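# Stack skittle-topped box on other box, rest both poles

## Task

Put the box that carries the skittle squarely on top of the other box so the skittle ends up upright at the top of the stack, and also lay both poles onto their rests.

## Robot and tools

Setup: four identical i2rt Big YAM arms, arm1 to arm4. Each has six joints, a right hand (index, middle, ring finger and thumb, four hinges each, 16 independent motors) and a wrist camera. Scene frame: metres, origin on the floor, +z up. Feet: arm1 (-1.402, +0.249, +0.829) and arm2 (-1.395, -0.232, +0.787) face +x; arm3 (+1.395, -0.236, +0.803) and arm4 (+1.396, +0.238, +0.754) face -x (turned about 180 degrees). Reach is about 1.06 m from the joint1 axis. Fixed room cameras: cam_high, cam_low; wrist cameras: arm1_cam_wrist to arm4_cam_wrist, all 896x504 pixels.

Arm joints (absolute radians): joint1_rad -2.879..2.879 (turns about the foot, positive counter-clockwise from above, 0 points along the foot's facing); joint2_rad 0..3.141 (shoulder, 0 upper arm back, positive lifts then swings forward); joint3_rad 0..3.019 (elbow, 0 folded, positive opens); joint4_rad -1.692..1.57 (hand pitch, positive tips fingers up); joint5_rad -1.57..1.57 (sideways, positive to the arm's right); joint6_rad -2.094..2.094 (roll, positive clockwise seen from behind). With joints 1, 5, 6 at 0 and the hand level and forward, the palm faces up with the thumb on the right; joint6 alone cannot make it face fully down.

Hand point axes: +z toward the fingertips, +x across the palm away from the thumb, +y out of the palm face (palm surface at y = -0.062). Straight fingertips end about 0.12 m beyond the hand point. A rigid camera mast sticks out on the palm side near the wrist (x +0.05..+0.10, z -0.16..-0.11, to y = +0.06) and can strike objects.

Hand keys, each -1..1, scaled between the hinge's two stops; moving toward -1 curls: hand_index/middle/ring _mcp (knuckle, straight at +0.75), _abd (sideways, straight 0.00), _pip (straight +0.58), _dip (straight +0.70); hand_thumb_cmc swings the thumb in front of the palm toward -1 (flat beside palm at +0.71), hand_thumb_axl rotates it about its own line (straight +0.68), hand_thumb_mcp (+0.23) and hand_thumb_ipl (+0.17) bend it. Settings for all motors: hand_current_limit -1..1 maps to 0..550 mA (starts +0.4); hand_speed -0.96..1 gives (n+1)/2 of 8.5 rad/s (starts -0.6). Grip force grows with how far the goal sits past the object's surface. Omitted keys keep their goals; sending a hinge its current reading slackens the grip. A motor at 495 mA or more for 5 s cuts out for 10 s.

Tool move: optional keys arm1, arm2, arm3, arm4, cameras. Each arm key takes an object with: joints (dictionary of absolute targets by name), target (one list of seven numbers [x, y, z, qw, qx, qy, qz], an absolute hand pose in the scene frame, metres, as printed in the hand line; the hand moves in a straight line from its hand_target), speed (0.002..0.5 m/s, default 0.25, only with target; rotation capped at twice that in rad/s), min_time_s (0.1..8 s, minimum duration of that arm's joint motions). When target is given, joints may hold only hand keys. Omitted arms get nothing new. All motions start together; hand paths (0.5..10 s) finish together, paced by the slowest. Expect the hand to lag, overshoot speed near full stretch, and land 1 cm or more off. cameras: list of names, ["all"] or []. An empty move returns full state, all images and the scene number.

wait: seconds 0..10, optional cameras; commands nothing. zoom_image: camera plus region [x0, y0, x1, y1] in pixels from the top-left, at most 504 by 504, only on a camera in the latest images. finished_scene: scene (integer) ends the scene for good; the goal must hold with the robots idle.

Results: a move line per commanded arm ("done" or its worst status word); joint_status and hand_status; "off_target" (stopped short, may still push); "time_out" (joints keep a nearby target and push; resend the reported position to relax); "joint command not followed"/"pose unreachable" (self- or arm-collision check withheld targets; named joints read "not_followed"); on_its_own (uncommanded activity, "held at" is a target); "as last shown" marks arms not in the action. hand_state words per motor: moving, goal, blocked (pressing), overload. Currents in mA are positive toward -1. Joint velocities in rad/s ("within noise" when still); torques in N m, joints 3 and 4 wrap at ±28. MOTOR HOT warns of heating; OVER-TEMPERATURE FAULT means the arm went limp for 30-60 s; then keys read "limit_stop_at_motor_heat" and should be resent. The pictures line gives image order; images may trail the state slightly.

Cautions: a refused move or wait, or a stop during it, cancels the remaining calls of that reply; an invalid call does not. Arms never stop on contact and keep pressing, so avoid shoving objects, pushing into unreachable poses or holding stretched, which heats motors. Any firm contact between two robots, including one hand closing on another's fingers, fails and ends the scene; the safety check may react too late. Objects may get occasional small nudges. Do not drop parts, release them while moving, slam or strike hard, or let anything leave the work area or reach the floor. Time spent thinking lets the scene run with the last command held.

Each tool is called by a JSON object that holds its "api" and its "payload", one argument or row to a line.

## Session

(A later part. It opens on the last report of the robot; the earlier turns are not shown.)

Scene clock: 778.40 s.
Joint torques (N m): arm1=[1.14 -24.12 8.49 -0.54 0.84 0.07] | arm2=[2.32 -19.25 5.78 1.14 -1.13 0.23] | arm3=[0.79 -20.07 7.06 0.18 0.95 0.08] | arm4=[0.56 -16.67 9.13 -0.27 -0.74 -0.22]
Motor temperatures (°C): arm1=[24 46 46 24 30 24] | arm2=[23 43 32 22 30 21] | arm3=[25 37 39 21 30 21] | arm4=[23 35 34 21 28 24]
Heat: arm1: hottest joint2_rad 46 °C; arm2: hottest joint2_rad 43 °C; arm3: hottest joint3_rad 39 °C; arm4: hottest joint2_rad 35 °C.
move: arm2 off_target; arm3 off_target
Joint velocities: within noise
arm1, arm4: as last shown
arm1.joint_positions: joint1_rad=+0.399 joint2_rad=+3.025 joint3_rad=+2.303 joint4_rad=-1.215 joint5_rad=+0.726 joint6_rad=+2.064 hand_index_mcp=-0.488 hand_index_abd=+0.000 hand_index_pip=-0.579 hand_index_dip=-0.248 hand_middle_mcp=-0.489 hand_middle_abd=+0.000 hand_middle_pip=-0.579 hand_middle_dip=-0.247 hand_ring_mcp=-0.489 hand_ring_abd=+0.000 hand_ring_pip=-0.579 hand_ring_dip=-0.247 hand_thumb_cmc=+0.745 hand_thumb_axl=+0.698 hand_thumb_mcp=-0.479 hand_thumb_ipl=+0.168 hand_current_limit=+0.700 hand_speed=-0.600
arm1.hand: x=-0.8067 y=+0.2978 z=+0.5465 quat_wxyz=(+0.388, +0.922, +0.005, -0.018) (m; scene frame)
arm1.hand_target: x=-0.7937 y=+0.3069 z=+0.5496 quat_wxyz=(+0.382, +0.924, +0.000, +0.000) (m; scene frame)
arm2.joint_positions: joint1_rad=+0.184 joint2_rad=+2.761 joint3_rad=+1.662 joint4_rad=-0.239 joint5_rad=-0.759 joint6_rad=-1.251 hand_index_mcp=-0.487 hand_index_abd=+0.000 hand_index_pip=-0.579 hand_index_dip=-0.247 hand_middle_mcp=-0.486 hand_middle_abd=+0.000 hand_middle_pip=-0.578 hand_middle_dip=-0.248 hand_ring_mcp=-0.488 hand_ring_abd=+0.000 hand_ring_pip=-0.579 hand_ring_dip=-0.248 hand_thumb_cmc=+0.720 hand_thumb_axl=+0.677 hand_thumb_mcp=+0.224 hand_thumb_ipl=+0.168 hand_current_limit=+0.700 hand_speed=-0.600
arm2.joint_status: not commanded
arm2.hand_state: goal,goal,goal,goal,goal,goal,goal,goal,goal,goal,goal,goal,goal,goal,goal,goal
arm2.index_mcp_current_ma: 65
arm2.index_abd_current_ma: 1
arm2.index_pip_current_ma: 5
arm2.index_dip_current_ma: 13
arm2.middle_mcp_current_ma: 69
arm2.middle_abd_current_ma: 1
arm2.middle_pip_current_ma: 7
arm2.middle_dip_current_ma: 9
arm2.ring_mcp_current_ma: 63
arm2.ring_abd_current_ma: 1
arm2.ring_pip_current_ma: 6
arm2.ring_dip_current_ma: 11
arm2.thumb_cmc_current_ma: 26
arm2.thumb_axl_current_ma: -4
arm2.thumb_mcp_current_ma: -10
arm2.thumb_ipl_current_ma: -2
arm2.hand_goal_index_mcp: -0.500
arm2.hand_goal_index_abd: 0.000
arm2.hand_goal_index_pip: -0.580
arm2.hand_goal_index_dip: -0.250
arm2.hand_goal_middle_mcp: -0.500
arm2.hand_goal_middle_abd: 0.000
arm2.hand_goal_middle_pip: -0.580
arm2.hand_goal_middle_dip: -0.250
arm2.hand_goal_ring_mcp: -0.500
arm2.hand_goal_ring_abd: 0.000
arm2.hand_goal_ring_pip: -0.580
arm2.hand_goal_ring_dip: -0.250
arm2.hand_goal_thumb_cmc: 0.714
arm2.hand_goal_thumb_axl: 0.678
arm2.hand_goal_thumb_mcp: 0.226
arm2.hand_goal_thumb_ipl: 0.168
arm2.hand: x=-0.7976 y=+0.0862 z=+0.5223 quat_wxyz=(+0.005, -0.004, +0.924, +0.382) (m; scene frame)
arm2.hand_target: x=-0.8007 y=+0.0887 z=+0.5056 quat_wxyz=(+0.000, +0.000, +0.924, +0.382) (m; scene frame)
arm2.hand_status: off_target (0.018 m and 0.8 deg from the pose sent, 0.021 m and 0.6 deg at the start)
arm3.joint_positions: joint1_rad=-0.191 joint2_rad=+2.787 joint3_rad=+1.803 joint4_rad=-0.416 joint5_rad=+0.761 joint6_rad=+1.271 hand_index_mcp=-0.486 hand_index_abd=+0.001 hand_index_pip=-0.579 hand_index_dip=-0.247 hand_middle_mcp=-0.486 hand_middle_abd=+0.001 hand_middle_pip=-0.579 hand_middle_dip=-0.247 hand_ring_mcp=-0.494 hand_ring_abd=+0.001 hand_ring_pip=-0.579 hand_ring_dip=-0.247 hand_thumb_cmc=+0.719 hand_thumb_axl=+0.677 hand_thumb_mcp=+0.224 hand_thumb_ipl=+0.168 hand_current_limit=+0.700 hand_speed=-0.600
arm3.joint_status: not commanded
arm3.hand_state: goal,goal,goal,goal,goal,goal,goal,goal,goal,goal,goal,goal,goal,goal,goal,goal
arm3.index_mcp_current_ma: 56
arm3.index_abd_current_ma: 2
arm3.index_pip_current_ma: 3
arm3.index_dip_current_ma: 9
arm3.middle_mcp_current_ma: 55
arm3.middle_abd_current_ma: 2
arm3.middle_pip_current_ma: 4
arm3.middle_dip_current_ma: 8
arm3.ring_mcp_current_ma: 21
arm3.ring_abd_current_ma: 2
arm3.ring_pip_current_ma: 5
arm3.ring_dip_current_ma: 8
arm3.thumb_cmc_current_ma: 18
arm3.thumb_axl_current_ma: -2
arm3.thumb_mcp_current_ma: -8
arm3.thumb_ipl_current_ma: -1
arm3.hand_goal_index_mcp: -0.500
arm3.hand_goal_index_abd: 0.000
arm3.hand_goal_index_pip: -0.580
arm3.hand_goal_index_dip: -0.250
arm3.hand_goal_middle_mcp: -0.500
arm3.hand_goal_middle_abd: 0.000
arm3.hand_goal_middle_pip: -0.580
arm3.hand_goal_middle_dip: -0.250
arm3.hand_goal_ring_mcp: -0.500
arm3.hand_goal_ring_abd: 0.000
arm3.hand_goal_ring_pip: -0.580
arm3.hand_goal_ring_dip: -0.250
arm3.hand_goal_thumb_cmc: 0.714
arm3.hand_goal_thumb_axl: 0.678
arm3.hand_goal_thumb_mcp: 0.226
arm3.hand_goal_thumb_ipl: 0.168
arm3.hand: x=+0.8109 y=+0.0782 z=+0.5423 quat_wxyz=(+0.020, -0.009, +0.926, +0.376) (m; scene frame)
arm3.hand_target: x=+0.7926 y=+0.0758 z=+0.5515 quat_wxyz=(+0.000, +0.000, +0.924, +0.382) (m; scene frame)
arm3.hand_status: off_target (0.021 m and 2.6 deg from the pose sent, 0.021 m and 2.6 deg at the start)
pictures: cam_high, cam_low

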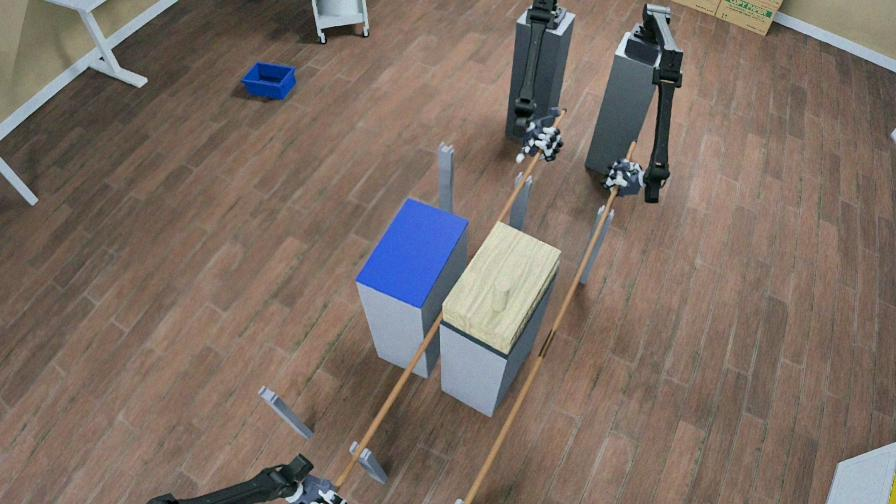

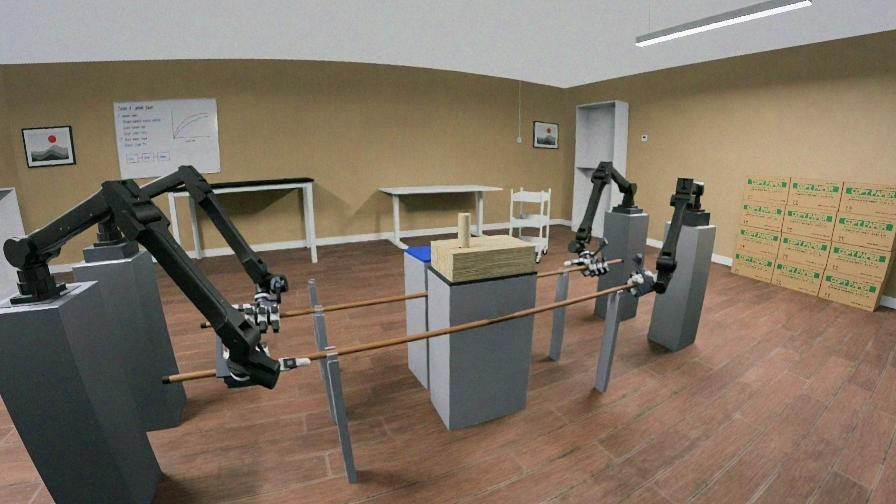

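{"api": "move", "payload": {
  "arm1": {"target": [-0.793, 0.307, 0.545, 0.3827, 0.9239, 0, 0], "speed": 0.05},
  "arm4": {"target": [0.802, 0.297, 0.525, 0.3827, 0.9239, 0, 0], "speed": 0.05},
  "arm2": {"target": [-0.800, 0.087, 0.499, 0, 0, 0.9239, 0.3827], "speed": 0.05}
}}

{"api": "move", "payload": {
  "arm1": {"joints": {"hand_index_mcp": 0.754, "hand_middle_mcp": 0.754, "hand_ring_mcp": 0.754, "hand_index_pip": 0.576, "hand_middle_pip": 0.576, "hand_ring_pip": 0.576, "hand_index_dip": 0.696, "hand_middle_dip": 0.696, "hand_ring_dip": 0.696}},
  "arm2": {"joints": {"hand_index_mcp": 0.754, "hand_middle_mcp": 0.754, "hand_ring_mcp": 0.754, "hand_index_pip": 0.576, "hand_middle_pip": 0.576, "hand_ring_pip": 0.576, "hand_index_dip": 0.696, "hand_middle_dip": 0.696, "hand_ring_dip": 0.696}},
  "arm3": {"joints": {"hand_index_mcp": 0.754, "hand_middle_mcp": 0.754, "hand_ring_mcp": 0.754, "hand_index_pip": 0.576, "hand_middle_pip": 0.576, "hand_ring_pip": 0.576, "hand_index_dip": 0.696, "hand_middle_dip": 0.696, "hand_ring_dip": 0.696}},
  "arm4": {"joints": {"hand_index_mcp": 0.754, "hand_middle_mcp": 0.754, "hand_ring_mcp": 0.754, "hand_index_pip": 0.576, "hand_middle_pip": 0.576, "hand_ring_pip": 0.576, "hand_index_dip": 0.696, "hand_middle_dip": 0.696, "hand_ring_dip": 0.696}},
  "cameras": ["cam_high", "cam_low"]
}}

Scene clock: 789.00 s.
Joint torques (N m): arm1=[1.14 -24.18 8.46 -0.58 0.85 0.06] | arm2=[2.14 -19.19 5.75 1.24 -1.14 0.19] | arm3=[0.56 -19.55 7.06 0.21 0.95 0.09] | arm4=[0.44 -16.44 9.02 -0.24 -0.75 -0.22]
Motor temperatures (°C): arm1=[24 46 46 24 29 24] | arm2=[22 41 32 22 30 21] | arm3=[25 38 39 21 30 21] | arm4=[23 35 34 21 28 24]
Heat: arm1: hottest joint2_rad 46 °C; arm2: hottest joint2_rad 41 °C; arm3: hottest joint3_rad 39 °C; arm4: hottest joint2_rad 35 °C.
move: arm1 off_target; arm2 off_target; arm4 off_target
Joint velocities: within noise
arm1.joint_positions: joint1_rad=+0.399 joint2_rad=+3.035 joint3_rad=+2.318 joint4_rad=-1.215 joint5_rad=+0.726 joint6_rad=+2.064 hand_index_mcp=-0.488 hand_index_abd=+0.000 hand_index_pip=-0.579 hand_index_dip=-0.248 hand_middle_mcp=-0.489 hand_middle_abd=+0.000 hand_middle_pip=-0.579 hand_middle_dip=-0.247 hand_ring_mcp=-0.489 hand_ring_abd=+0.000 hand_ring_pip=-0.579 hand_ring_dip=-0.247 hand_thumb_cmc=+0.744 hand_thumb_axl=+0.697 hand_thumb_mcp=-0.479 hand_thumb_ipl=+0.168 hand_current_limit=+0.700 hand_speed=-0.600
arm1.joint_status: not commanded
arm1.hand_state: goal,goal,goal,goal,goal,goal,goal,goal,goal,goal,goal,goal,blocked,goal,overload,goal
arm1.index_mcp_current_ma: 4
arm1.index_abd_current_ma: 0
arm1.index_pip_current_ma: 0
arm1.index_dip_current_ma: 0
arm1.middle_mcp_current_ma: 3
arm1.middle_abd_current_ma: 0
arm1.middle_pip_current_ma: 0
arm1.middle_dip_current_ma: 0
arm1.ring_mcp_current_ma: 4
arm1.ring_abd_current_ma: 0
arm1.ring_pip_current_ma: 0
arm1.ring_dip_current_ma: 0
arm1.thumb_cmc_current_ma: 20
arm1.thumb_axl_current_ma: 12
arm1.thumb_mcp_current_ma: 0
arm1.thumb_ipl_current_ma: 0
arm1.hand_goal_index_mcp: -0.500
arm1.hand_goal_index_abd: 0.000
arm1.hand_goal_index_pip: -0.580
arm1.hand_goal_index_dip: -0.250
arm1.hand_goal_middle_mcp: -0.500
arm1.hand_goal_middle_abd: 0.000
arm1.hand_goal_middle_pip: -0.580
arm1.hand_goal_middle_dip: -0.250
arm1.hand_goal_ring_mcp: -0.500
arm1.hand_goal_ring_abd: 0.000
arm1.hand_goal_ring_pip: -0.580
arm1.hand_goal_ring_dip: -0.250
arm1.hand_goal_thumb_cmc: 0.714
arm1.hand_goal_thumb_axl: 0.678
arm1.hand_goal_thumb_mcp: 0.226
arm1.hand_goal_thumb_ipl: 0.168
arm1.hand: x=-0.8058 y=+0.2982 z=+0.5430 quat_wxyz=(+0.387, +0.922, +0.004, -0.016) (m; scene frame)
arm1.hand_target: x=-0.7936 y=+0.3069 z=+0.5457 quat_wxyz=(+0.382, +0.924, +0.000, +0.000) (m; scene frame)
arm1.hand_status: off_target (0.016 m and 2.0 deg from the pose sent, 0.017 m and 2.2 deg at the start)
arm2.joint_positions: joint1_rad=+0.184 joint2_rad=+2.776 joint3_rad=+1.674 joint4_rad=-0.239 joint5_rad=-0.759 joint6_rad=-1.251 hand_index_mcp=-0.487 hand_index_abd=+0.000 hand_index_pip=-0.579 hand_index_dip=-0.247 hand_middle_mcp=-0.486 hand_middle_abd=+0.000 hand_middle_pip=-0.578 hand_middle_dip=-0.248 hand_ring_mcp=-0.488 hand_ring_abd=+0.000 hand_ring_pip=-0.579 hand_ring_dip=-0.248 hand_thumb_cmc=+0.720 hand_thumb_axl=+0.677 hand_thumb_mcp=+0.224 hand_thumb_ipl=+0.168 hand_current_limit=+0.700 hand_speed=-0.600
arm2.joint_status: not commanded
arm2.hand_state: goal,goal,goal,goal,goal,goal,goal,goal,goal,goal,goal,goal,goal,goal,goal,goal
arm2.index_mcp_current_ma: 65
arm2.index_abd_current_ma: 1
arm2.index_pip_current_ma: 5
arm2.index_dip_current_ma: 13
arm2.middle_mcp_current_ma: 69
arm2.middle_abd_current_ma: 1
arm2.middle_pip_current_ma: 7
arm2.middle_dip_current_ma: 9
arm2.ring_mcp_current_ma: 63
arm2.ring_abd_current_ma: 1
arm2.ring_pip_current_ma: 6
arm2.ring_dip_current_ma: 11
arm2.thumb_cmc_current_ma: 26
arm2.thumb_axl_current_ma: -4
arm2.thumb_mcp_current_ma: -10
arm2.thumb_ipl_current_ma: -2
arm2.hand_goal_index_mcp: -0.500
arm2.hand_goal_index_abd: 0.000
arm2.hand_goal_index_pip: -0.580
arm2.hand_goal_index_dip: -0.250
arm2.hand_goal_middle_mcp: -0.500
arm2.hand_goal_middle_abd: 0.000
arm2.hand_goal_middle_pip: -0.580
arm2.hand_goal_middle_dip: -0.250
arm2.hand_goal_ring_mcp: -0.500
arm2.hand_goal_ring_abd: 0.000
arm2.hand_goal_ring_pip: -0.580
arm2.hand_goal_ring_dip: -0.250
arm2.hand_goal_thumb_cmc: 0.714
arm2.hand_goal_thumb_axl: 0.678
arm2.hand_goal_thumb_mcp: 0.226
arm2.hand_goal_thumb_ipl: 0.168
arm2.hand: x=-0.7981 y=+0.0861 z=+0.5160 quat_wxyz=(+0.004, -0.003, +0.924, +0.382) (m; scene frame)
arm2.hand_target: x=-0.8006 y=+0.0868 z=+0.4996 quat_wxyz=(+0.000, +0.000, +0.924, +0.383) (m; scene frame)
arm2.hand_status: off_target (0.017 m and 0.6 deg from the pose sent, 0.023 m and 0.8 deg at the start)
arm3: as last shown
arm3.hand: x=+0.8108 y=+0.0780 z=+0.5423 quat_wxyz=(+0.020, -0.009, +0.926, +0.376) (m; scene frame)
arm3.hand_target: x=+0.7925 y=+0.0755 z=+0.5515 quat_wxyz=(+0.000, +0.000, +0.924, +0.382) (m; scene frame)
arm4.joint_positions: joint1_rad=-0.346 joint2_rad=+2.765 joint3_rad=+1.868 joint4_rad=-1.043 joint5_rad=-0.710 joint6_rad=-2.080 hand_index_mcp=-0.488 hand_index_abd=+0.000 hand_index_pip=-0.579 hand_index_dip=-0.248 hand_middle_mcp=-0.487 hand_middle_abd=+0.000 hand_middle_pip=-0.579 hand_middle_dip=-0.248 hand_ring_mcp=-0.487 hand_ring_abd=+0.000 hand_ring_pip=-0.579 hand_ring_dip=-0.247 hand_thumb_cmc=+0.718 hand_thumb_axl=+0.677 hand_thumb_mcp=+0.224 hand_thumb_ipl=+0.168 hand_current_limit=+0.700 hand_speed=-0.600
arm4.joint_status: not commanded
arm4.hand_state: goal,goal,goal,goal,goal,goal,goal,goal,goal,goal,goal,goal,goal,goal,goal,goal
arm4.index_mcp_current_ma: 11
arm4.index_abd_current_ma: 0
arm4.index_pip_current_ma: 0
arm4.index_dip_current_ma: 1
arm4.middle_mcp_current_ma: 14
arm4.middle_abd_current_ma: 0
arm4.middle_pip_current_ma: 0
arm4.middle_dip_current_ma: 1
arm4.ring_mcp_current_ma: 13
arm4.ring_abd_current_ma: 0
arm4.ring_pip_current_ma: 0
arm4.ring_dip_current_ma: 1
arm4.thumb_cmc_current_ma: 3
arm4.thumb_axl_current_ma: 0
arm4.thumb_mcp_current_ma: -1
arm4.thumb_ipl_current_ma: 0
arm4.hand_goal_index_mcp: -0.500
arm4.hand_goal_index_abd: 0.000
arm4.hand_goal_index_pip: -0.580
arm4.hand_goal_index_dip: -0.250
arm4.hand_goal_middle_mcp: -0.500
arm4.hand_goal_middle_abd: 0.000
arm4.hand_goal_middle_pip: -0.580
arm4.hand_goal_middle_dip: -0.250
arm4.hand_goal_ring_mcp: -0.500
arm4.hand_goal_ring_abd: 0.000
arm4.hand_goal_ring_pip: -0.580
arm4.hand_goal_ring_dip: -0.250
arm4.hand_goal_thumb_cmc: 0.714
arm4.hand_goal_thumb_axl: 0.678
arm4.hand_goal_thumb_mcp: 0.226
arm4.hand_goal_thumb_ipl: 0.168
arm4.hand: x=+0.8081 y=+0.2884 z=+0.5295 quat_wxyz=(-0.383, -0.924, +0.009, -0.006) (m; scene frame)
arm4.hand_target: x=+0.8023 y=+0.2967 z=+0.5252 quat_wxyz=(-0.380, -0.925, +0.006, +0.001) (m; scene frame)
arm4.hand_status: off_target (0.012 m and 1.3 deg from the pose sent, 0.013 m and 1.5 deg at the start; a joint's target at an end of its range on 29 of 30 steps)
pictures: none

Scene clock: 790.40 s.
Joint torques (N m): arm1=[0.85 -24.12 8.1 -0.61 0.89 0.04] | arm2=[2.02 -19.02 5.81 1.29 -1.13 0.19] | arm3=[0.56 -19.72 6.71 0.25 0.85 0.06] | arm4=[0.21 -16.44 9.05 -0.21 -0.79 -0.21]
Motor temperatures (°C): arm1=[24 46 46 24 29 24] | arm2=[22 41 32 22 30 21] | arm3=[25 39 39 21 30 21] | arm4=[23 35 34 21 28 24]
Heat: arm1: hottest joint2_rad 46 °C; arm2: hottest joint2_rad 41 °C; arm3: hottest joint2_rad 39 °C; arm4: hottest joint2_rad 35 °C.
move: arm1 done; arm2 done; arm3 done; arm4 done
Joint velocities: within noise
arm1.joint_positions: joint1_rad=+0.402 joint2_rad=+3.035 joint3_rad=+2.323 joint4_rad=-1.215 joint5_rad=+0.726 joint6_rad=+2.065 hand_index_mcp=+0.758 hand_index_abd=+0.000 hand_index_pip=+0.575 hand_index_dip=+0.694 hand_middle_mcp=+0.758 hand_middle_abd=+0.000 hand_middle_pip=+0.575 hand_middle_dip=+0.693 hand_ring_mcp=+0.758 hand_ring_abd=+0.000 hand_ring_pip=+0.575 hand_ring_dip=+0.693 hand_thumb_cmc=+0.733 hand_thumb_axl=+0.693 hand_thumb_mcp=-0.479 hand_thumb_ipl=+0.168 hand_current_limit=+0.700 hand_speed=-0.600
arm1.joint_status: all done
arm1.hand_state: goal,goal,goal,goal,goal,goal,goal,goal,goal,goal,goal,goal,goal,goal,overload,goal
arm1.index_mcp_current_ma: 0
arm1.index_abd_current_ma: 0
arm1.index_pip_current_ma: 0
arm1.index_dip_current_ma: 0
arm1.middle_mcp_current_ma: 0
arm1.middle_abd_current_ma: 0
arm1.middle_pip_current_ma: 0
arm1.middle_dip_current_ma: 0
arm1.ring_mcp_current_ma: 0
arm1.ring_abd_current_ma: 0
arm1.ring_pip_current_ma: 0
arm1.ring_dip_current_ma: 0
arm1.thumb_cmc_current_ma: 9
arm1.thumb_axl_current_ma: 8
arm1.thumb_mcp_current_ma: 0
arm1.thumb_ipl_current_ma: 0
arm1.hand_goal_index_mcp: 0.754
arm1.hand_goal_index_abd: 0.000
arm1.hand_goal_index_pip: 0.576
arm1.hand_goal_index_dip: 0.696
arm1.hand_goal_middle_mcp: 0.754
arm1.hand_goal_middle_abd: 0.000
arm1.hand_goal_middle_pip: 0.576
arm1.hand_goal_middle_dip: 0.696
arm1.hand_goal_ring_mcp: 0.754
arm1.hand_goal_ring_abd: 0.000
arm1.hand_goal_ring_pip: 0.576
arm1.hand_goal_ring_dip: 0.696
arm1.hand_goal_thumb_cmc: 0.714
arm1.hand_goal_thumb_axl: 0.678
arm1.hand_goal_thumb_mcp: 0.226
arm1.hand_goal_thumb_ipl: 0.168
arm1.hand: x=-0.8041 y=+0.3010 z=+0.5438 quat_wxyz=(+0.386, +0.922, +0.004, -0.013) (m; scene frame)
arm1.hand_target: x=-0.7937 y=+0.3070 z=+0.5457 quat_wxyz=(+0.382, +0.924, +0.000, +0.000) (m; scene frame)
arm1.hand_status: not commanded
arm2.joint_positions: joint1_rad=+0.184 joint2_rad=+2.776 joint3_rad=+1.674 joint4_rad=-0.239 joint5_rad=-0.760 joint6_rad=-1.251 hand_index_mcp=+0.758 hand_index_abd=+0.000 hand_index_pip=+0.575 hand_index_dip=+0.693 hand_middle_mcp=+0.758 hand_middle_abd=+0.000 hand_middle_pip=+0.575 hand_middle_dip=+0.694 hand_ring_mcp=+0.758 hand_ring_abd=+0.000 hand_ring_pip=+0.575 hand_ring_dip=+0.694 hand_thumb_cmc=+0.720 hand_thumb_axl=+0.677 hand_thumb_mcp=+0.224 hand_thumb_ipl=+0.168 hand_current_limit=+0.700 hand_speed=-0.600
arm2.joint_status: all done
arm2.hand_state: goal,goal,goal,goal,goal,goal,goal,goal,goal,goal,goal,goal,goal,goal,goal,goal
arm2.index_mcp_current_ma: 19
arm2.index_abd_current_ma: 1
arm2.index_pip_current_ma: -3
arm2.index_dip_current_ma: -13
arm2.middle_mcp_current_ma: 20
arm2.middle_abd_current_ma: 1
arm2.middle_pip_current_ma: -4
arm2.middle_dip_current_ma: -9
arm2.ring_mcp_current_ma: 18
arm2.ring_abd_current_ma: 1
arm2.ring_pip_current_ma: -3
arm2.ring_dip_current_ma: -11
arm2.thumb_cmc_current_ma: 26
arm2.thumb_axl_current_ma: -4
arm2.thumb_mcp_current_ma: -10
arm2.thumb_ipl_current_ma: -2
arm2.hand_goal_index_mcp: 0.754
arm2.hand_goal_index_abd: 0.000
arm2.hand_goal_index_pip: 0.576
arm2.hand_goal_index_dip: 0.696
arm2.hand_goal_middle_mcp: 0.754
arm2.hand_goal_middle_abd: 0.000
arm2.hand_goal_middle_pip: 0.576
arm2.hand_goal_middle_dip: 0.696
arm2.hand_goal_ring_mcp: 0.754
arm2.hand_goal_ring_abd: 0.000
arm2.hand_goal_ring_pip: 0.576
arm2.hand_goal_ring_dip: 0.696
arm2.hand_goal_thumb_cmc: 0.714
arm2.hand_goal_thumb_axl: 0.678
arm2.hand_goal_thumb_mcp: 0.226
arm2.hand_goal_thumb_ipl: 0.168
arm2.hand: x=-0.7981 y=+0.0862 z=+0.5159 quat_wxyz=(+0.004, -0.003, +0.924, +0.382) (m; scene frame)
arm2.hand_target: x=-0.8008 y=+0.0868 z=+0.4994 quat_wxyz=(+0.000, +0.000, +0.924, +0.382) (m; scene frame)
arm2.hand_status: not commanded
arm3.joint_positions: joint1_rad=-0.191 joint2_rad=+2.787 joint3_rad=+1.808 joint4_rad=-0.416 joint5_rad=+0.764 joint6_rad=+1.273 hand_index_mcp=+0.758 hand_index_abd=+0.001 hand_index_pip=+0.575 hand_index_dip=+0.693 hand_middle_mcp=+0.758 hand_middle_abd=+0.001 hand_middle_pip=+0.575 hand_middle_dip=+0.693 hand_ring_mcp=+0.757 hand_ring_abd=+0.001 hand_ring_pip=+0.575 hand_ring_dip=+0.693 hand_thumb_cmc=+0.719 hand_thumb_axl=+0.677 hand_thumb_mcp=+0.224 hand_thumb_ipl=+0.168 hand_current_limit=+0.700 hand_speed=-0.600
arm3.joint_status: all done
arm3.hand_state: goal,goal,goal,goal,goal,goal,goal,goal,goal,goal,goal,goal,goal,goal,goal,goal
arm3.index_mcp_current_ma: 13
arm3.index_abd_current_ma: 2
arm3.index_pip_current_ma: -2
arm3.index_dip_current_ma: -9
arm3.middle_mcp_current_ma: 16
arm3.middle_abd_current_ma: 2
arm3.middle_pip_current_ma: -2
arm3.middle_dip_current_ma: -8
arm3.ring_mcp_current_ma: 12
arm3.ring_abd_current_ma: 2
arm3.ring_pip_current_ma: -2
arm3.ring_dip_current_ma: -8
arm3.thumb_cmc_current_ma: 18
arm3.thumb_axl_current_ma: -2
arm3.thumb_mcp_current_ma: -8
arm3.thumb_ipl_current_ma: -1
arm3.hand_goal_index_mcp: 0.754
arm3.hand_goal_index_abd: 0.000
arm3.hand_goal_index_pip: 0.576
arm3.hand_goal_index_dip: 0.696
arm3.hand_goal_middle_mcp: 0.754
arm3.hand_goal_middle_abd: 0.000
arm3.hand_goal_middle_pip: 0.576
arm3.hand_goal_middle_dip: 0.696
arm3.hand_goal_ring_mcp: 0.754
arm3.hand_goal_ring_abd: 0.000
arm3.hand_goal_ring_pip: 0.576
arm3.hand_goal_ring_dip: 0.696
arm3.hand_goal_thumb_cmc: 0.714
arm3.hand_goal_thumb_axl: 0.678
arm3.hand_goal_thumb_mcp: 0.226
arm3.hand_goal_thumb_ipl: 0.168
arm3.hand: x=+0.8090 y=+0.0786 z=+0.5439 quat_wxyz=(+0.018, -0.007, +0.926, +0.378) (m; scene frame)
arm3.hand_target: x=+0.7925 y=+0.0756 z=+0.5515 quat_wxyz=(+0.000, +0.000, +0.924, +0.382) (m; scene frame)
arm3.hand_status: not commanded
arm4.joint_positions: joint1_rad=-0.346 joint2_rad=+2.765 joint3_rad=+1.868 joint4_rad=-1.043 joint5_rad=-0.709 joint6_rad=-2.080 hand_index_mcp=+0.758 hand_index_abd=+0.000 hand_index_pip=+0.575 hand_index_dip=+0.694 hand_middle_mcp=+0.758 hand_middle_abd=+0.000 hand_middle_pip=+0.575 hand_middle_dip=+0.694 hand_ring_mcp=+0.758 hand_ring_abd=+0.000 hand_ring_pip=+0.575 hand_ring_dip=+0.693 hand_thumb_cmc=+0.718 hand_thumb_axl=+0.677 hand_thumb_mcp=+0.224 hand_thumb_ipl=+0.168 hand_current_limit=+0.700 hand_speed=-0.600
arm4.joint_status: all done
arm4.hand_state: goal,goal,goal,goal,goal,goal,goal,goal,goal,goal,goal,goal,goal,goal,goal,goal
arm4.index_mcp_current_ma: 2
arm4.index_abd_current_ma: 0
arm4.index_pip_current_ma: 0
arm4.index_dip_current_ma: -1
arm4.middle_mcp_current_ma: 3
arm4.middle_abd_current_ma: 0
arm4.middle_pip_current_ma: 0
arm4.middle_dip_current_ma: -1
arm4.ring_mcp_current_ma: 2
arm4.ring_abd_current_ma: 0
arm4.ring_pip_current_ma: 0
arm4.ring_dip_current_ma: -1
arm4.thumb_cmc_current_ma: 3
arm4.thumb_axl_current_ma: 0
arm4.thumb_mcp_current_ma: -1
arm4.thumb_ipl_current_ma: 0
arm4.hand_goal_index_mcp: 0.754
arm4.hand_goal_index_abd: 0.000
arm4.hand_goal_index_pip: 0.576
arm4.hand_goal_index_dip: 0.696
arm4.hand_goal_middle_mcp: 0.754
arm4.hand_goal_middle_abd: 0.000
arm4.hand_goal_middle_pip: 0.576
arm4.hand_goal_middle_dip: 0.696
arm4.hand_goal_ring_mcp: 0.754
arm4.hand_goal_ring_abd: 0.000
arm4.hand_goal_ring_pip: 0.576
arm4.hand_goal_ring_dip: 0.696
arm4.hand_goal_thumb_cmc: 0.714
arm4.hand_goal_thumb_axl: 0.678
arm4.hand_goal_thumb_mcp: 0.226
arm4.hand_goal_thumb_ipl: 0.168
arm4.hand: x=+0.8083 y=+0.2889 z=+0.5294 quat_wxyz=(-0.382, -0.924, +0.009, -0.007) (m; scene frame)
arm4.hand_target: x=+0.8023 y=+0.2967 z=+0.5253 quat_wxyz=(-0.380, -0.925, +0.006, +0.001) (m; scene frame)
arm4.hand_status: not commanded
pictures: cam_high, cam_low

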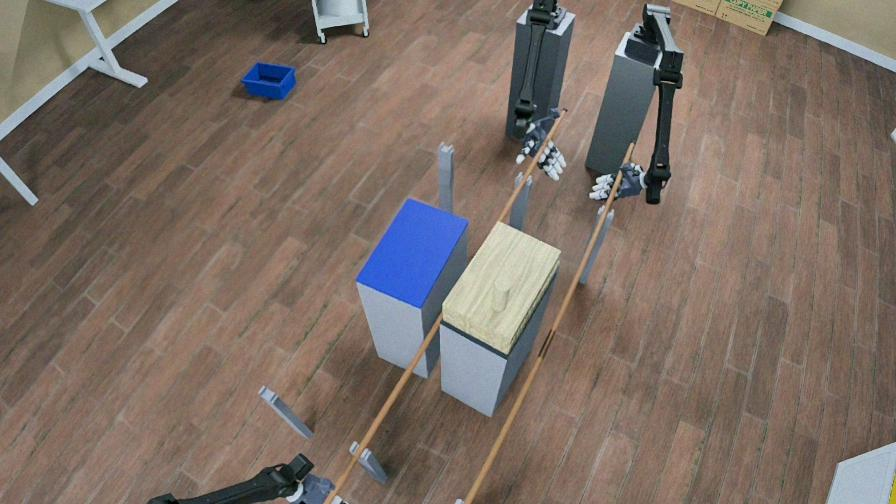

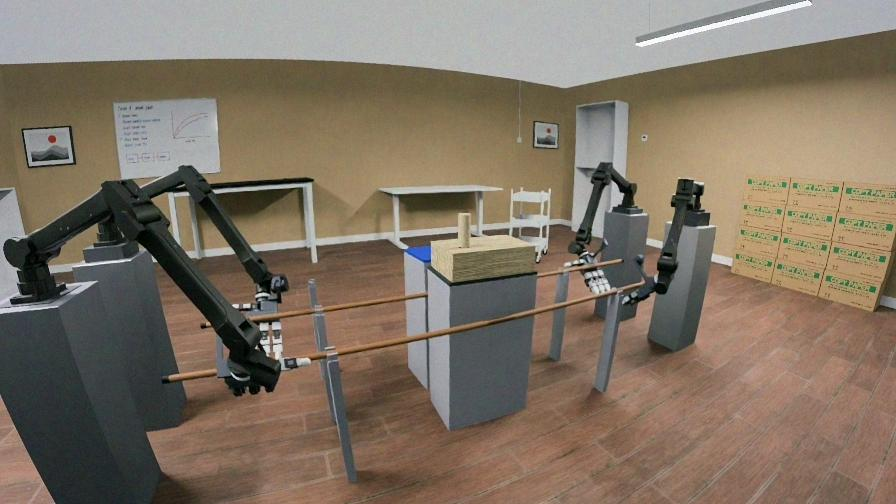

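{"api": "move", "payload": {
  "arm1": {"target": [-0.804, 0.336, 0.518, 0.3827, 0.9239, 0, 0], "speed": 0.08},
  "arm4": {"target": [0.806, 0.328, 0.501, 0.3827, 0.9239, 0, 0], "speed": 0.08},
  "arm2": {"target": [-0.798, 0.050, 0.486, 0, 0, 0.9239, 0.3827], "speed": 0.08},
  "arm3": {"target": [0.806, 0.042, 0.522, 0, 0, 0.9239, 0.3827], "speed": 0.08},
  "cameras": ["cam_high", "cam_low"]
}}

{"api": "zoom_image", "payload": {
  "camera": "cam_low",
  "region": [540, 240, 690, 330]
}}

{"api": "zoom_image", "payload": {
  "camera": "cam_low",
  "region": [190, 270, 350, 400]
}}

Scene clock: 808.53 s.
Joint torques (N m): arm1=[0.56 -23.71 8.27 -1.1 0.72 0.18] | arm2=[1.26 -19.78 5.53 0.2 -1.16 -0.04] | arm3=[0.32 -19.78 5.27 0.59 0.88 0.07] | arm4=[0.79 -16.38 8.98 -0.21 -0.76 -0.2]
Motor temperatures (°C): arm1=[24 43 44 24 29 24] | arm2=[22 40 32 22 30 21] | arm3=[25 40 39 21 30 20] | arm4=[23 35 34 21 28 24]
Heat: arm1: hottest joint3_rad 44 °C; arm2: hottest joint2_rad 40 °C; arm3: hottest joint2_rad 40 °C; arm4: hottest joint2_rad 35 °C.
move: arm1 done; arm2 off_target; arm3 off_target; arm4 off_target
Joint velocities: within noise
arm1.joint_positions: joint1_rad=+0.451 joint2_rad=+3.122 joint3_rad=+2.439 joint4_rad=-1.255 joint5_rad=+0.713 joint6_rad=+2.093 hand_index_mcp=+0.758 hand_index_abd=+0.000 hand_index_pip=+0.575 hand_index_dip=+0.694 hand_middle_mcp=+0.758 hand_middle_abd=+0.000 hand_middle_pip=+0.575 hand_middle_dip=+0.693 hand_ring_mcp=+0.758 hand_ring_abd=+0.000 hand_ring_pip=+0.575 hand_ring_dip=+0.693 hand_thumb_cmc=+0.725 hand_thumb_axl=+0.686 hand_thumb_mcp=-0.479 hand_thumb_ipl=+0.168 hand_current_limit=+0.700 hand_speed=-0.600
arm1.joint_status: not commanded
arm1.hand_state: goal,goal,goal,goal,goal,goal,goal,goal,goal,goal,goal,goal,goal,goal,overload,goal
arm1.index_mcp_current_ma: 0
arm1.index_abd_current_ma: 0
arm1.index_pip_current_ma: 0
arm1.index_dip_current_ma: 0
arm1.middle_mcp_current_ma: 0
arm1.middle_abd_current_ma: 0
arm1.middle_pip_current_ma: 0
arm1.middle_dip_current_ma: 0
arm1.ring_mcp_current_ma: 0
arm1.ring_abd_current_ma: 0
arm1.ring_pip_current_ma: 0
arm1.ring_dip_current_ma: 0
arm1.thumb_cmc_current_ma: 3
arm1.thumb_axl_current_ma: 2
arm1.thumb_mcp_current_ma: 0
arm1.thumb_ipl_current_ma: 0
arm1.hand_goal_index_mcp: 0.754
arm1.hand_goal_index_abd: 0.000
arm1.hand_goal_index_pip: 0.576
arm1.hand_goal_index_dip: 0.696
arm1.hand_goal_middle_mcp: 0.754
arm1.hand_goal_middle_abd: 0.000
arm1.hand_goal_middle_pip: 0.576
arm1.hand_goal_middle_dip: 0.696
arm1.hand_goal_ring_mcp: 0.754
arm1.hand_goal_ring_abd: 0.000
arm1.hand_goal_ring_pip: 0.576
arm1.hand_goal_ring_dip: 0.696
arm1.hand_goal_thumb_cmc: 0.714
arm1.hand_goal_thumb_axl: 0.678
arm1.hand_goal_thumb_mcp: 0.226
arm1.hand_goal_thumb_ipl: 0.168
arm1.hand: x=-0.8094 y=+0.3321 z=+0.5183 quat_wxyz=(+0.383, +0.924, +0.014, -0.006) (m; scene frame)
arm1.hand_target: x=-0.8042 y=+0.3358 z=+0.5183 quat_wxyz=(+0.380, +0.925, +0.006, +0.002) (m; scene frame)
arm1.hand_status: done (0.007 m and 1.8 deg from the pose sent, 0.044 m and 1.7 deg at the start; a joint's target at an end of its range on 33 of 48 steps)
arm2.joint_positions: joint1_rad=+0.134 joint2_rad=+2.806 joint3_rad=+1.695 joint4_rad=-0.270 joint5_rad=-0.772 joint6_rad=-1.311 hand_index_mcp=+0.758 hand_index_abd=+0.000 hand_index_pip=+0.575 hand_index_dip=+0.693 hand_middle_mcp=+0.758 hand_middle_abd=+0.000 hand_middle_pip=+0.575 hand_middle_dip=+0.694 hand_ring_mcp=+0.758 hand_ring_abd=+0.000 hand_ring_pip=+0.575 hand_ring_dip=+0.694 hand_thumb_cmc=+0.720 hand_thumb_axl=+0.677 hand_thumb_mcp=+0.224 hand_thumb_ipl=+0.168 hand_current_limit=+0.700 hand_speed=-0.600
arm2.joint_status: not commanded
arm2.hand_state: goal,goal,goal,goal,goal,goal,goal,goal,goal,goal,goal,goal,goal,goal,goal,goal
arm2.index_mcp_current_ma: 20
arm2.index_abd_current_ma: 1
arm2.index_pip_current_ma: -3
arm2.index_dip_current_ma: -13
arm2.middle_mcp_current_ma: 21
arm2.middle_abd_current_ma: 1
arm2.middle_pip_current_ma: -4
arm2.middle_dip_current_ma: -9
arm2.ring_mcp_current_ma: 19
arm2.ring_abd_current_ma: 1
arm2.ring_pip_current_ma: -3
arm2.ring_dip_current_ma: -11
arm2.thumb_cmc_current_ma: 26
arm2.thumb_axl_current_ma: -4
arm2.thumb_mcp_current_ma: -10
arm2.thumb_ipl_current_ma: -2
arm2.hand_goal_index_mcp: 0.754
arm2.hand_goal_index_abd: 0.000
arm2.hand_goal_index_pip: 0.576
arm2.hand_goal_index_dip: 0.696
arm2.hand_goal_middle_mcp: 0.754
arm2.hand_goal_middle_abd: 0.000
arm2.hand_goal_middle_pip: 0.576
arm2.hand_goal_middle_dip: 0.696
arm2.hand_goal_ring_mcp: 0.754
arm2.hand_goal_ring_abd: 0.000
arm2.hand_goal_ring_pip: 0.576
arm2.hand_goal_ring_dip: 0.696
arm2.hand_goal_thumb_cmc: 0.714
arm2.hand_goal_thumb_axl: 0.678
arm2.hand_goal_thumb_mcp: 0.226
arm2.hand_goal_thumb_ipl: 0.168
arm2.hand: x=-0.7945 y=+0.0562 z=+0.5035 quat_wxyz=(+0.006, -0.001, +0.924, +0.383) (m; scene frame)
arm2.hand_target: x=-0.7987 y=+0.0500 z=+0.4864 quat_wxyz=(+0.000, +0.000, +0.924, +0.383) (m; scene frame)
arm2.hand_status: off_target (0.019 m and 0.7 deg from the pose sent, 0.047 m and 0.6 deg at the start)
arm3.joint_positions: joint1_rad=-0.139 joint2_rad=+2.829 joint3_rad=+1.808 joint4_rad=-0.416 joint5_rad=+0.773 joint6_rad=+1.340 hand_index_mcp=+0.758 hand_index_abd=+0.001 hand_index_pip=+0.575 hand_index_dip=+0.693 hand_middle_mcp=+0.759 hand_middle_abd=+0.001 hand_middle_pip=+0.575 hand_middle_dip=+0.693 hand_ring_mcp=+0.758 hand_ring_abd=+0.001 hand_ring_pip=+0.575 hand_ring_dip=+0.693 hand_thumb_cmc=+0.719 hand_thumb_axl=+0.677 hand_thumb_mcp=+0.224 hand_thumb_ipl=+0.168 hand_current_limit=+0.700 hand_speed=-0.600
arm3.joint_status: not commanded
arm3.hand_state: goal,goal,goal,goal,goal,goal,goal,goal,goal,goal,goal,goal,goal,goal,goal,goal
arm3.index_mcp_current_ma: 14
arm3.index_abd_current_ma: 2
arm3.index_pip_current_ma: -2
arm3.index_dip_current_ma: -9
arm3.middle_mcp_current_ma: 17
arm3.middle_abd_current_ma: 2
arm3.middle_pip_current_ma: -2
arm3.middle_dip_current_ma: -8
arm3.ring_mcp_current_ma: 13
arm3.ring_abd_current_ma: 2
arm3.ring_pip_current_ma: -2
arm3.ring_dip_current_ma: -8
arm3.thumb_cmc_current_ma: 18
arm3.thumb_axl_current_ma: -2
arm3.thumb_mcp_current_ma: -8
arm3.thumb_ipl_current_ma: -1
arm3.hand_goal_index_mcp: 0.754
arm3.hand_goal_index_abd: 0.000
arm3.hand_goal_index_pip: 0.576
arm3.hand_goal_index_dip: 0.696
arm3.hand_goal_middle_mcp: 0.754
arm3.hand_goal_middle_abd: 0.000
arm3.hand_goal_middle_pip: 0.576
arm3.hand_goal_middle_dip: 0.696
arm3.hand_goal_ring_mcp: 0.754
arm3.hand_goal_ring_abd: 0.000
arm3.hand_goal_ring_pip: 0.576
arm3.hand_goal_ring_dip: 0.696
arm3.hand_goal_thumb_cmc: 0.714
arm3.hand_goal_thumb_axl: 0.678
arm3.hand_goal_thumb_mcp: 0.226
arm3.hand_goal_thumb_ipl: 0.168
arm3.hand: x=+0.8162 y=+0.0450 z=+0.5195 quat_wxyz=(+0.015, -0.008, +0.925, +0.379) (m; scene frame)
arm3.hand_target: x=+0.8063 y=+0.0419 z=+0.5220 quat_wxyz=(+0.000, +0.000, +0.924, +0.382) (m; scene frame)
arm3.hand_status: off_target (0.011 m and 2.0 deg from the pose sent, 0.043 m and 2.3 deg at the start)
arm4.joint_positions: joint1_rad=-0.400 joint2_rad=+2.817 joint3_rad=+1.916 joint4_rad=-1.043 joint5_rad=-0.687 joint6_rad=-2.080 hand_index_mcp=+0.758 hand_index_abd=+0.000 hand_index_pip=+0.575 hand_index_dip=+0.694 hand_middle_mcp=+0.758 hand_middle_abd=+0.000 hand_middle_pip=+0.575 hand_middle_dip=+0.694 hand_ring_mcp=+0.758 hand_ring_abd=+0.000 hand_ring_pip=+0.575 hand_ring_dip=+0.693 hand_thumb_cmc=+0.718 hand_thumb_axl=+0.677 hand_thumb_mcp=+0.224 hand_thumb_ipl=+0.168 hand_current_limit=+0.700 hand_speed=-0.600
arm4.joint_status: not commanded
arm4.hand_state: goal,goal,goal,goal,goal,goal,goal,goal,goal,goal,goal,goal,goal,goal,goal,goal
arm4.index_mcp_current_ma: 2
arm4.index_abd_current_ma: 0
arm4.index_pip_current_ma: 0
arm4.index_dip_current_ma: -1
arm4.middle_mcp_current_ma: 3
arm4.middle_abd_current_ma: 0
arm4.middle_pip_current_ma: 0
arm4.middle_dip_current_ma: -1
arm4.ring_mcp_current_ma: 2
arm4.ring_abd_current_ma: 0
arm4.ring_pip_current_ma: 0
arm4.ring_dip_current_ma: -1
arm4.thumb_cmc_current_ma: 3
arm4.thumb_axl_current_ma: 0
arm4.thumb_mcp_current_ma: -1
arm4.thumb_ipl_current_ma: 0
arm4.hand_goal_index_mcp: 0.754
arm4.hand_goal_index_abd: 0.000
arm4.hand_goal_index_pip: 0.576
arm4.hand_goal_index_dip: 0.696
arm4.hand_goal_middle_mcp: 0.754
arm4.hand_goal_middle_abd: 0.000
arm4.hand_goal_middle_pip: 0.576
arm4.hand_goal_middle_dip: 0.696
arm4.hand_goal_ring_mcp: 0.754
arm4.hand_goal_ring_abd: 0.000
arm4.hand_goal_ring_pip: 0.576
arm4.hand_goal_ring_dip: 0.696
arm4.hand_goal_thumb_cmc: 0.714
arm4.hand_goal_thumb_axl: 0.678
arm4.hand_goal_thumb_mcp: 0.226
arm4.hand_goal_thumb_ipl: 0.168
arm4.hand: x=+0.8121 y=+0.3220 z=+0.5055 quat_wxyz=(-0.374, -0.927, +0.032, -0.003) (m; scene frame)
arm4.hand_target: x=+0.8060 y=+0.3275 z=+0.5013 quat_wxyz=(-0.371, -0.928, +0.026, +0.005) (m; scene frame)
arm4.hand_status: off_target (0.010 m and 3.9 deg from the pose sent, 0.048 m and 1.3 deg at the start; a joint's target at an end of its range on 48 of 48 steps)
pictures: cam_high, cam_low

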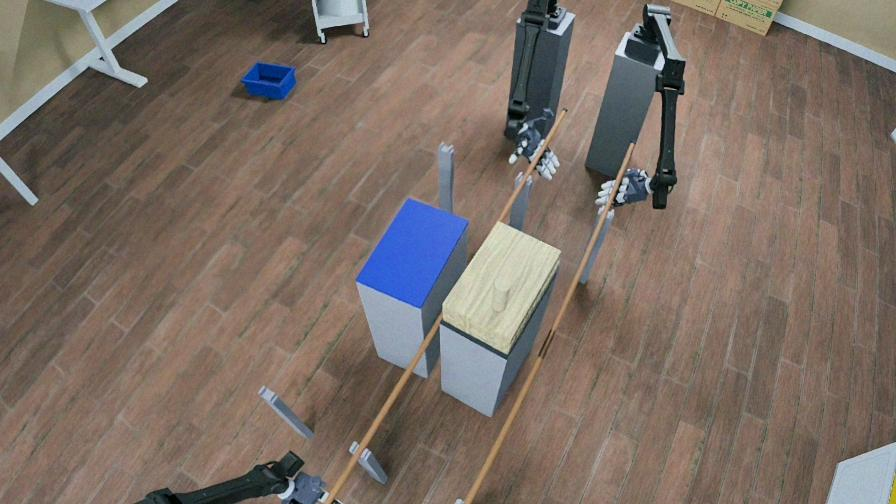

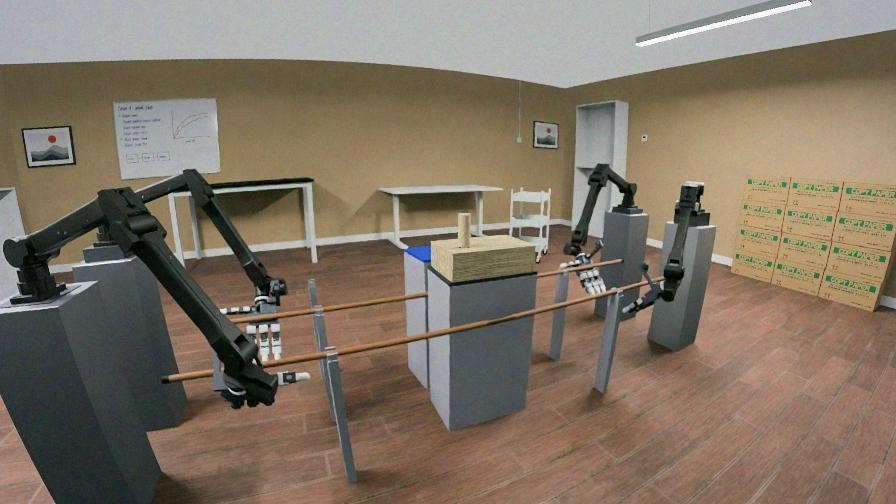

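Scaled by 3.360 from the camera's 896x504 image, which has a finer 1280x720 frame.

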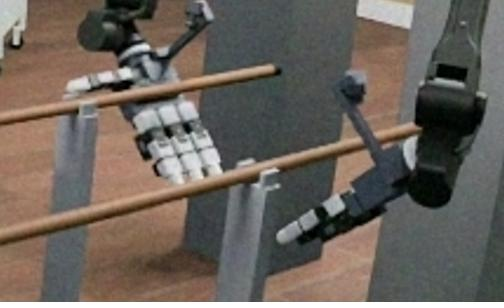

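Scaled by 3.150 from the camera's 896x504 image, which has a finer 1280x720 frame.

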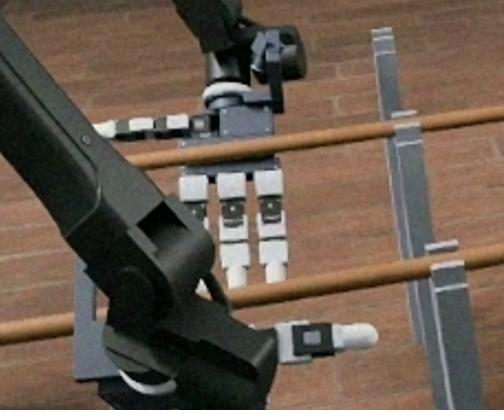

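{"api": "zoom_image", "payload": {
  "camera": "cam_low",
  "region": [295, 280, 355, 360]
}}

{"api": "move", "payload": {
  "arm1": {"target": [-0.809, 0.487, 0.678, 0.3827, 0.9239, 0, 0], "speed": 0.1},
  "arm4": {"target": [0.810, 0.477, 0.661, 0.3710, 0.9280, -0.026, -0.005], "speed": 0.1},
  "arm2": {"target": [-0.797, -0.105, 0.655, 0, 0, 0.9239, 0.3827], "speed": 0.1},
  "arm3": {"target": [0.812, -0.113, 0.682, 0, 0, 0.9239, 0.3827], "speed": 0.1},
  "cameras": ["cam_high", "cam_low"]
}}

Scaled by 6.300 from the camera's 896x504 image, which has a finer 1280x720 frame.

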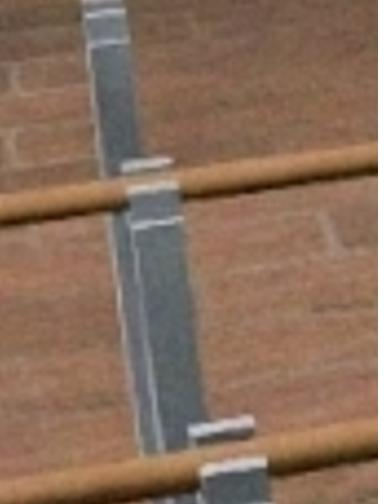

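Scene clock: 820.13 s.
Joint torques (N m): arm1=[1.03 -27.52 8.03 -1.16 0.58 0.19] | arm2=[1.38 -21.13 4.42 -0.31 -1.02 -0.05] | arm3=[0.26 -21.07 3.58 -0.83 0.74 0.04] | arm4=[0.67 -19.19 11.22 -0.58 -0.64 -0.19]
Motor temperatures (°C): arm1=[24 44 44 24 29 24] | arm2=[22 41 32 22 30 21] | arm3=[25 40 38 21 30 20] | arm4=[23 34 34 21 28 24]
Heat: arm1: hottest joint2_rad 44 °C; arm2: hottest joint2_rad 41 °C; arm3: hottest joint2_rad 40 °C; arm4: hottest joint2_rad 34 °C.
move: arm1 off_target; arm2 done; arm3 off_target; arm4 off_target
Joint velocities: within noise
arm1.joint_positions: joint1_rad=+0.655 joint2_rad=+2.864 joint3_rad=+2.359 joint4_rad=-1.457 joint5_rad=+0.610 joint6_rad=+2.094 hand_index_mcp=+0.758 hand_index_abd=+0.000 hand_index_pip=+0.575 hand_index_dip=+0.694 hand_middle_mcp=+0.758 hand_middle_abd=+0.000 hand_middle_pip=+0.575 hand_middle_dip=+0.693 hand_ring_mcp=+0.758 hand_ring_abd=+0.000 hand_ring_pip=+0.575 hand_ring_dip=+0.693 hand_thumb_cmc=+0.725 hand_thumb_axl=+0.685 hand_thumb_mcp=-0.479 hand_thumb_ipl=+0.168 hand_current_limit=+0.700 hand_speed=-0.600
arm1.joint_status: not commanded
arm1.hand_state: goal,goal,goal,goal,goal,goal,goal,goal,goal,goal,goal,goal,goal,goal,overload,goal
arm1.index_mcp_current_ma: 0
arm1.index_abd_current_ma: 0
arm1.index_pip_current_ma: 0
arm1.index_dip_current_ma: 0
arm1.middle_mcp_current_ma: 0
arm1.middle_abd_current_ma: 0
arm1.middle_pip_current_ma: 0
arm1.middle_dip_current_ma: 0
arm1.ring_mcp_current_ma: 0
arm1.ring_abd_current_ma: 0
arm1.ring_pip_current_ma: 0
arm1.ring_dip_current_ma: 0
arm1.thumb_cmc_current_ma: 3
arm1.thumb_axl_current_ma: 2
arm1.thumb_mcp_current_ma: 0
arm1.thumb_ipl_current_ma: 0
arm1.hand_goal_index_mcp: 0.754
arm1.hand_goal_index_abd: 0.000
arm1.hand_goal_index_pip: 0.576
arm1.hand_goal_index_dip: 0.696
arm1.hand_goal_middle_mcp: 0.754
arm1.hand_goal_middle_abd: 0.000
arm1.hand_goal_middle_pip: 0.576
arm1.hand_goal_middle_dip: 0.696
arm1.hand_goal_ring_mcp: 0.754
arm1.hand_goal_ring_abd: 0.000
arm1.hand_goal_ring_pip: 0.576
arm1.hand_goal_ring_dip: 0.696
arm1.hand_goal_thumb_cmc: 0.714
arm1.hand_goal_thumb_axl: 0.678
arm1.hand_goal_thumb_mcp: 0.226
arm1.hand_goal_thumb_ipl: 0.168
arm1.hand: x=-0.8165 y=+0.4776 z=+0.6618 quat_wxyz=(+0.347, +0.932, +0.103, -0.005) (m; scene frame)
arm1.hand_target: x=-0.8090 y=+0.4864 z=+0.6781 quat_wxyz=(+0.339, +0.936, +0.094, +0.009) (m; scene frame)
arm1.hand_status: off_target (0.020 m and 12.6 deg from the pose sent, 0.223 m and 1.7 deg at the start; a joint's target at an end of its range on 93 of 93 steps)
arm2.joint_positions: joint1_rad=-0.133 joint2_rad=+2.483 joint3_rad=+1.534 joint4_rad=-0.717 joint5_rad=-0.787 joint6_rad=-1.691 hand_index_mcp=+0.758 hand_index_abd=+0.000 hand_index_pip=+0.575 hand_index_dip=+0.693 hand_middle_mcp=+0.758 hand_middle_abd=+0.000 hand_middle_pip=+0.575 hand_middle_dip=+0.694 hand_ring_mcp=+0.758 hand_ring_abd=+0.000 hand_ring_pip=+0.575 hand_ring_dip=+0.694 hand_thumb_cmc=+0.720 hand_thumb_axl=+0.677 hand_thumb_mcp=+0.224 hand_thumb_ipl=+0.168 hand_current_limit=+0.700 hand_speed=-0.600
arm2.joint_status: not commanded
arm2.hand_state: goal,goal,goal,goal,goal,goal,goal,goal,goal,goal,goal,goal,goal,goal,goal,goal
arm2.index_mcp_current_ma: 20
arm2.index_abd_current_ma: 1
arm2.index_pip_current_ma: -3
arm2.index_dip_current_ma: -13
arm2.middle_mcp_current_ma: 21
arm2.middle_abd_current_ma: 1
arm2.middle_pip_current_ma: -4
arm2.middle_dip_current_ma: -9
arm2.ring_mcp_current_ma: 19
arm2.ring_abd_current_ma: 1
arm2.ring_pip_current_ma: -3
arm2.ring_dip_current_ma: -11
arm2.thumb_cmc_current_ma: 26
arm2.thumb_axl_current_ma: -4
arm2.thumb_mcp_current_ma: -10
arm2.thumb_ipl_current_ma: -2
arm2.hand_goal_index_mcp: 0.754
arm2.hand_goal_index_abd: 0.000
arm2.hand_goal_index_pip: 0.576
arm2.hand_goal_index_dip: 0.696
arm2.hand_goal_middle_mcp: 0.754
arm2.hand_goal_middle_abd: 0.000
arm2.hand_goal_middle_pip: 0.576
arm2.hand_goal_middle_dip: 0.696
arm2.hand_goal_ring_mcp: 0.754
arm2.hand_goal_ring_abd: 0.000
arm2.hand_goal_ring_pip: 0.576
arm2.hand_goal_ring_dip: 0.696
arm2.hand_goal_thumb_cmc: 0.714
arm2.hand_goal_thumb_axl: 0.678
arm2.hand_goal_thumb_mcp: 0.226
arm2.hand_goal_thumb_ipl: 0.168
arm2.hand: x=-0.7961 y=-0.0980 z=+0.6521 quat_wxyz=(-0.002, +0.001, +0.923, +0.384) (m; scene frame)
arm2.hand_target: x=-0.7969 y=-0.1049 z=+0.6550 quat_wxyz=(+0.000, +0.000, +0.924, +0.383) (m; scene frame)
arm2.hand_status: done (0.008 m and 0.3 deg from the pose sent, 0.221 m and 0.7 deg at the start)
arm3.joint_positions: joint1_rad=+0.113 joint2_rad=+2.514 joint3_rad=+1.647 joint4_rad=-0.801 joint5_rad=+0.786 joint6_rad=+1.697 hand_index_mcp=+0.758 hand_index_abd=+0.001 hand_index_pip=+0.575 hand_index_dip=+0.693 hand_middle_mcp=+0.759 hand_middle_abd=+0.001 hand_middle_pip=+0.575 hand_middle_dip=+0.693 hand_ring_mcp=+0.758 hand_ring_abd=+0.001 hand_ring_pip=+0.575 hand_ring_dip=+0.693 hand_thumb_cmc=+0.719 hand_thumb_axl=+0.677 hand_thumb_mcp=+0.224 hand_thumb_ipl=+0.168 hand_current_limit=+0.700 hand_speed=-0.600
arm3.joint_status: not commanded
arm3.hand_state: goal,goal,goal,goal,goal,goal,goal,goal,goal,goal,goal,goal,goal,goal,goal,goal
arm3.index_mcp_current_ma: 14
arm3.index_abd_current_ma: 2
arm3.index_pip_current_ma: -2
arm3.index_dip_current_ma: -9
arm3.middle_mcp_current_ma: 17
arm3.middle_abd_current_ma: 2
arm3.middle_pip_current_ma: -2
arm3.middle_dip_current_ma: -8
arm3.ring_mcp_current_ma: 13
arm3.ring_abd_current_ma: 2
arm3.ring_pip_current_ma: -2
arm3.ring_dip_current_ma: -8
arm3.thumb_cmc_current_ma: 18
arm3.thumb_axl_current_ma: -2
arm3.thumb_mcp_current_ma: -8
arm3.thumb_ipl_current_ma: -1
arm3.hand_goal_index_mcp: 0.754
arm3.hand_goal_index_abd: 0.000
arm3.hand_goal_index_pip: 0.576
arm3.hand_goal_index_dip: 0.696
arm3.hand_goal_middle_mcp: 0.754
arm3.hand_goal_middle_abd: 0.000
arm3.hand_goal_middle_pip: 0.576
arm3.hand_goal_middle_dip: 0.696
arm3.hand_goal_ring_mcp: 0.754
arm3.hand_goal_ring_abd: 0.000
arm3.hand_goal_ring_pip: 0.576
arm3.hand_goal_ring_dip: 0.696
arm3.hand_goal_thumb_cmc: 0.714
arm3.hand_goal_thumb_axl: 0.678
arm3.hand_goal_thumb_mcp: 0.226
arm3.hand_goal_thumb_ipl: 0.168
arm3.hand: x=+0.8128 y=-0.1079 z=+0.6708 quat_wxyz=(+0.006, -0.003, +0.924, +0.383) (m; scene frame)
arm3.hand_target: x=+0.8119 y=-0.1128 z=+0.6818 quat_wxyz=(+0.000, +0.000, +0.924, +0.383) (m; scene frame)
arm3.hand_status: off_target (0.012 m and 0.8 deg from the pose sent, 0.227 m and 2.0 deg at the start)
arm4.joint_positions: joint1_rad=-0.602 joint2_rad=+2.583 joint3_rad=+1.926 joint4_rad=-1.323 joint5_rad=-0.587 joint6_rad=-2.080 hand_index_mcp=+0.758 hand_index_abd=+0.000 hand_index_pip=+0.575 hand_index_dip=+0.694 hand_middle_mcp=+0.758 hand_middle_abd=+0.000 hand_middle_pip=+0.575 hand_middle_dip=+0.694 hand_ring_mcp=+0.758 hand_ring_abd=+0.000 hand_ring_pip=+0.575 hand_ring_dip=+0.693 hand_thumb_cmc=+0.718 hand_thumb_axl=+0.677 hand_thumb_mcp=+0.224 hand_thumb_ipl=+0.168 hand_current_limit=+0.700 hand_speed=-0.600
arm4.joint_status: not commanded
arm4.hand_state: goal,goal,goal,goal,goal,goal,goal,goal,goal,goal,goal,goal,goal,goal,goal,goal
arm4.index_mcp_current_ma: 2
arm4.index_abd_current_ma: 0
arm4.index_pip_current_ma: 0
arm4.index_dip_current_ma: -1
arm4.middle_mcp_current_ma: 3
arm4.middle_abd_current_ma: 0
arm4.middle_pip_current_ma: 0
arm4.middle_dip_current_ma: -1
arm4.ring_mcp_current_ma: 2
arm4.ring_abd_current_ma: 0
arm4.ring_pip_current_ma: 0
arm4.ring_dip_current_ma: -1
arm4.thumb_cmc_current_ma: 3
arm4.thumb_axl_current_ma: 0
arm4.thumb_mcp_current_ma: -1
arm4.thumb_ipl_current_ma: 0
arm4.hand_goal_index_mcp: 0.754
arm4.hand_goal_index_abd: 0.000
arm4.hand_goal_index_pip: 0.576
arm4.hand_goal_index_dip: 0.696
arm4.hand_goal_middle_mcp: 0.754
arm4.hand_goal_middle_abd: 0.000
arm4.hand_goal_middle_pip: 0.576
arm4.hand_goal_middle_dip: 0.696
arm4.hand_goal_ring_mcp: 0.754
arm4.hand_goal_ring_abd: 0.000
arm4.hand_goal_ring_pip: 0.576
arm4.hand_goal_ring_dip: 0.696
arm4.hand_goal_thumb_cmc: 0.714
arm4.hand_goal_thumb_axl: 0.678
arm4.hand_goal_thumb_mcp: 0.226
arm4.hand_goal_thumb_ipl: 0.168
arm4.hand: x=+0.8220 y=+0.4629 z=+0.6457 quat_wxyz=(-0.343, -0.931, +0.123, -0.008) (m; scene frame)
arm4.hand_target: x=+0.8105 y=+0.4763 z=+0.6613 quat_wxyz=(-0.332, -0.936, +0.114, +0.012) (m; scene frame)
arm4.hand_status: off_target (0.024 m and 11.6 deg from the pose sent, 0.220 m and 1.3 deg at the start; a joint's target at an end of its range on 93 of 93 steps)
pictures: cam_high, cam_low

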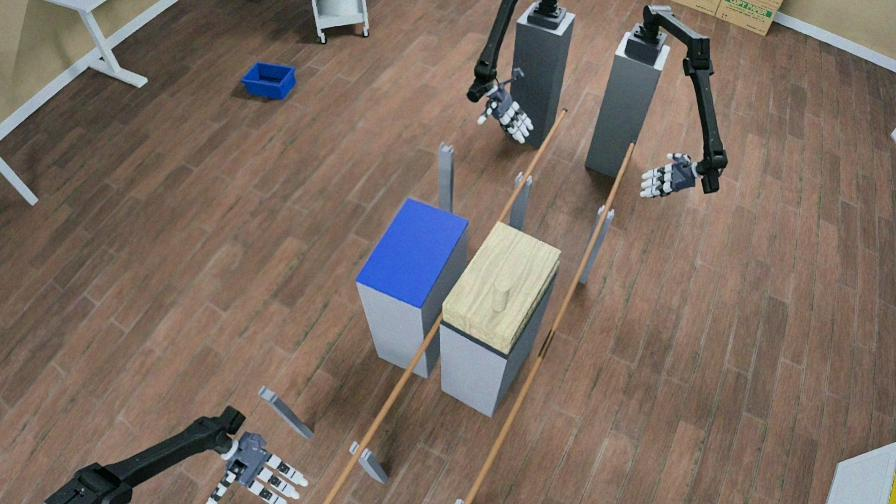

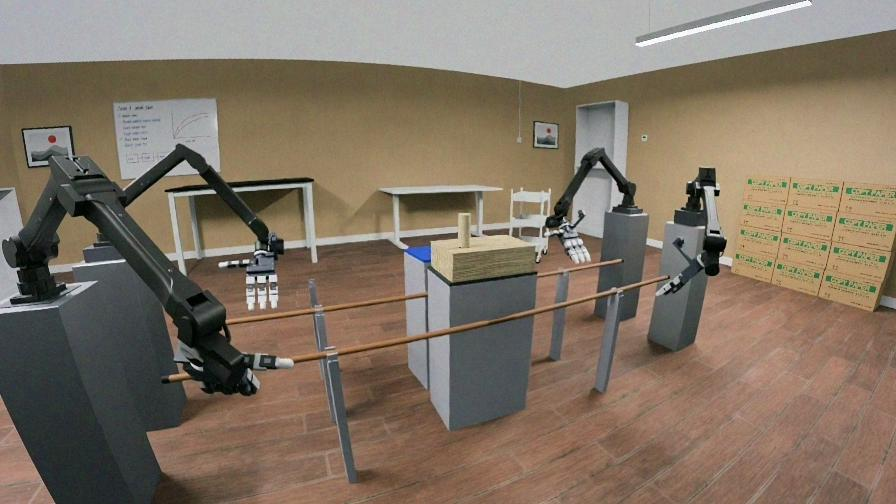

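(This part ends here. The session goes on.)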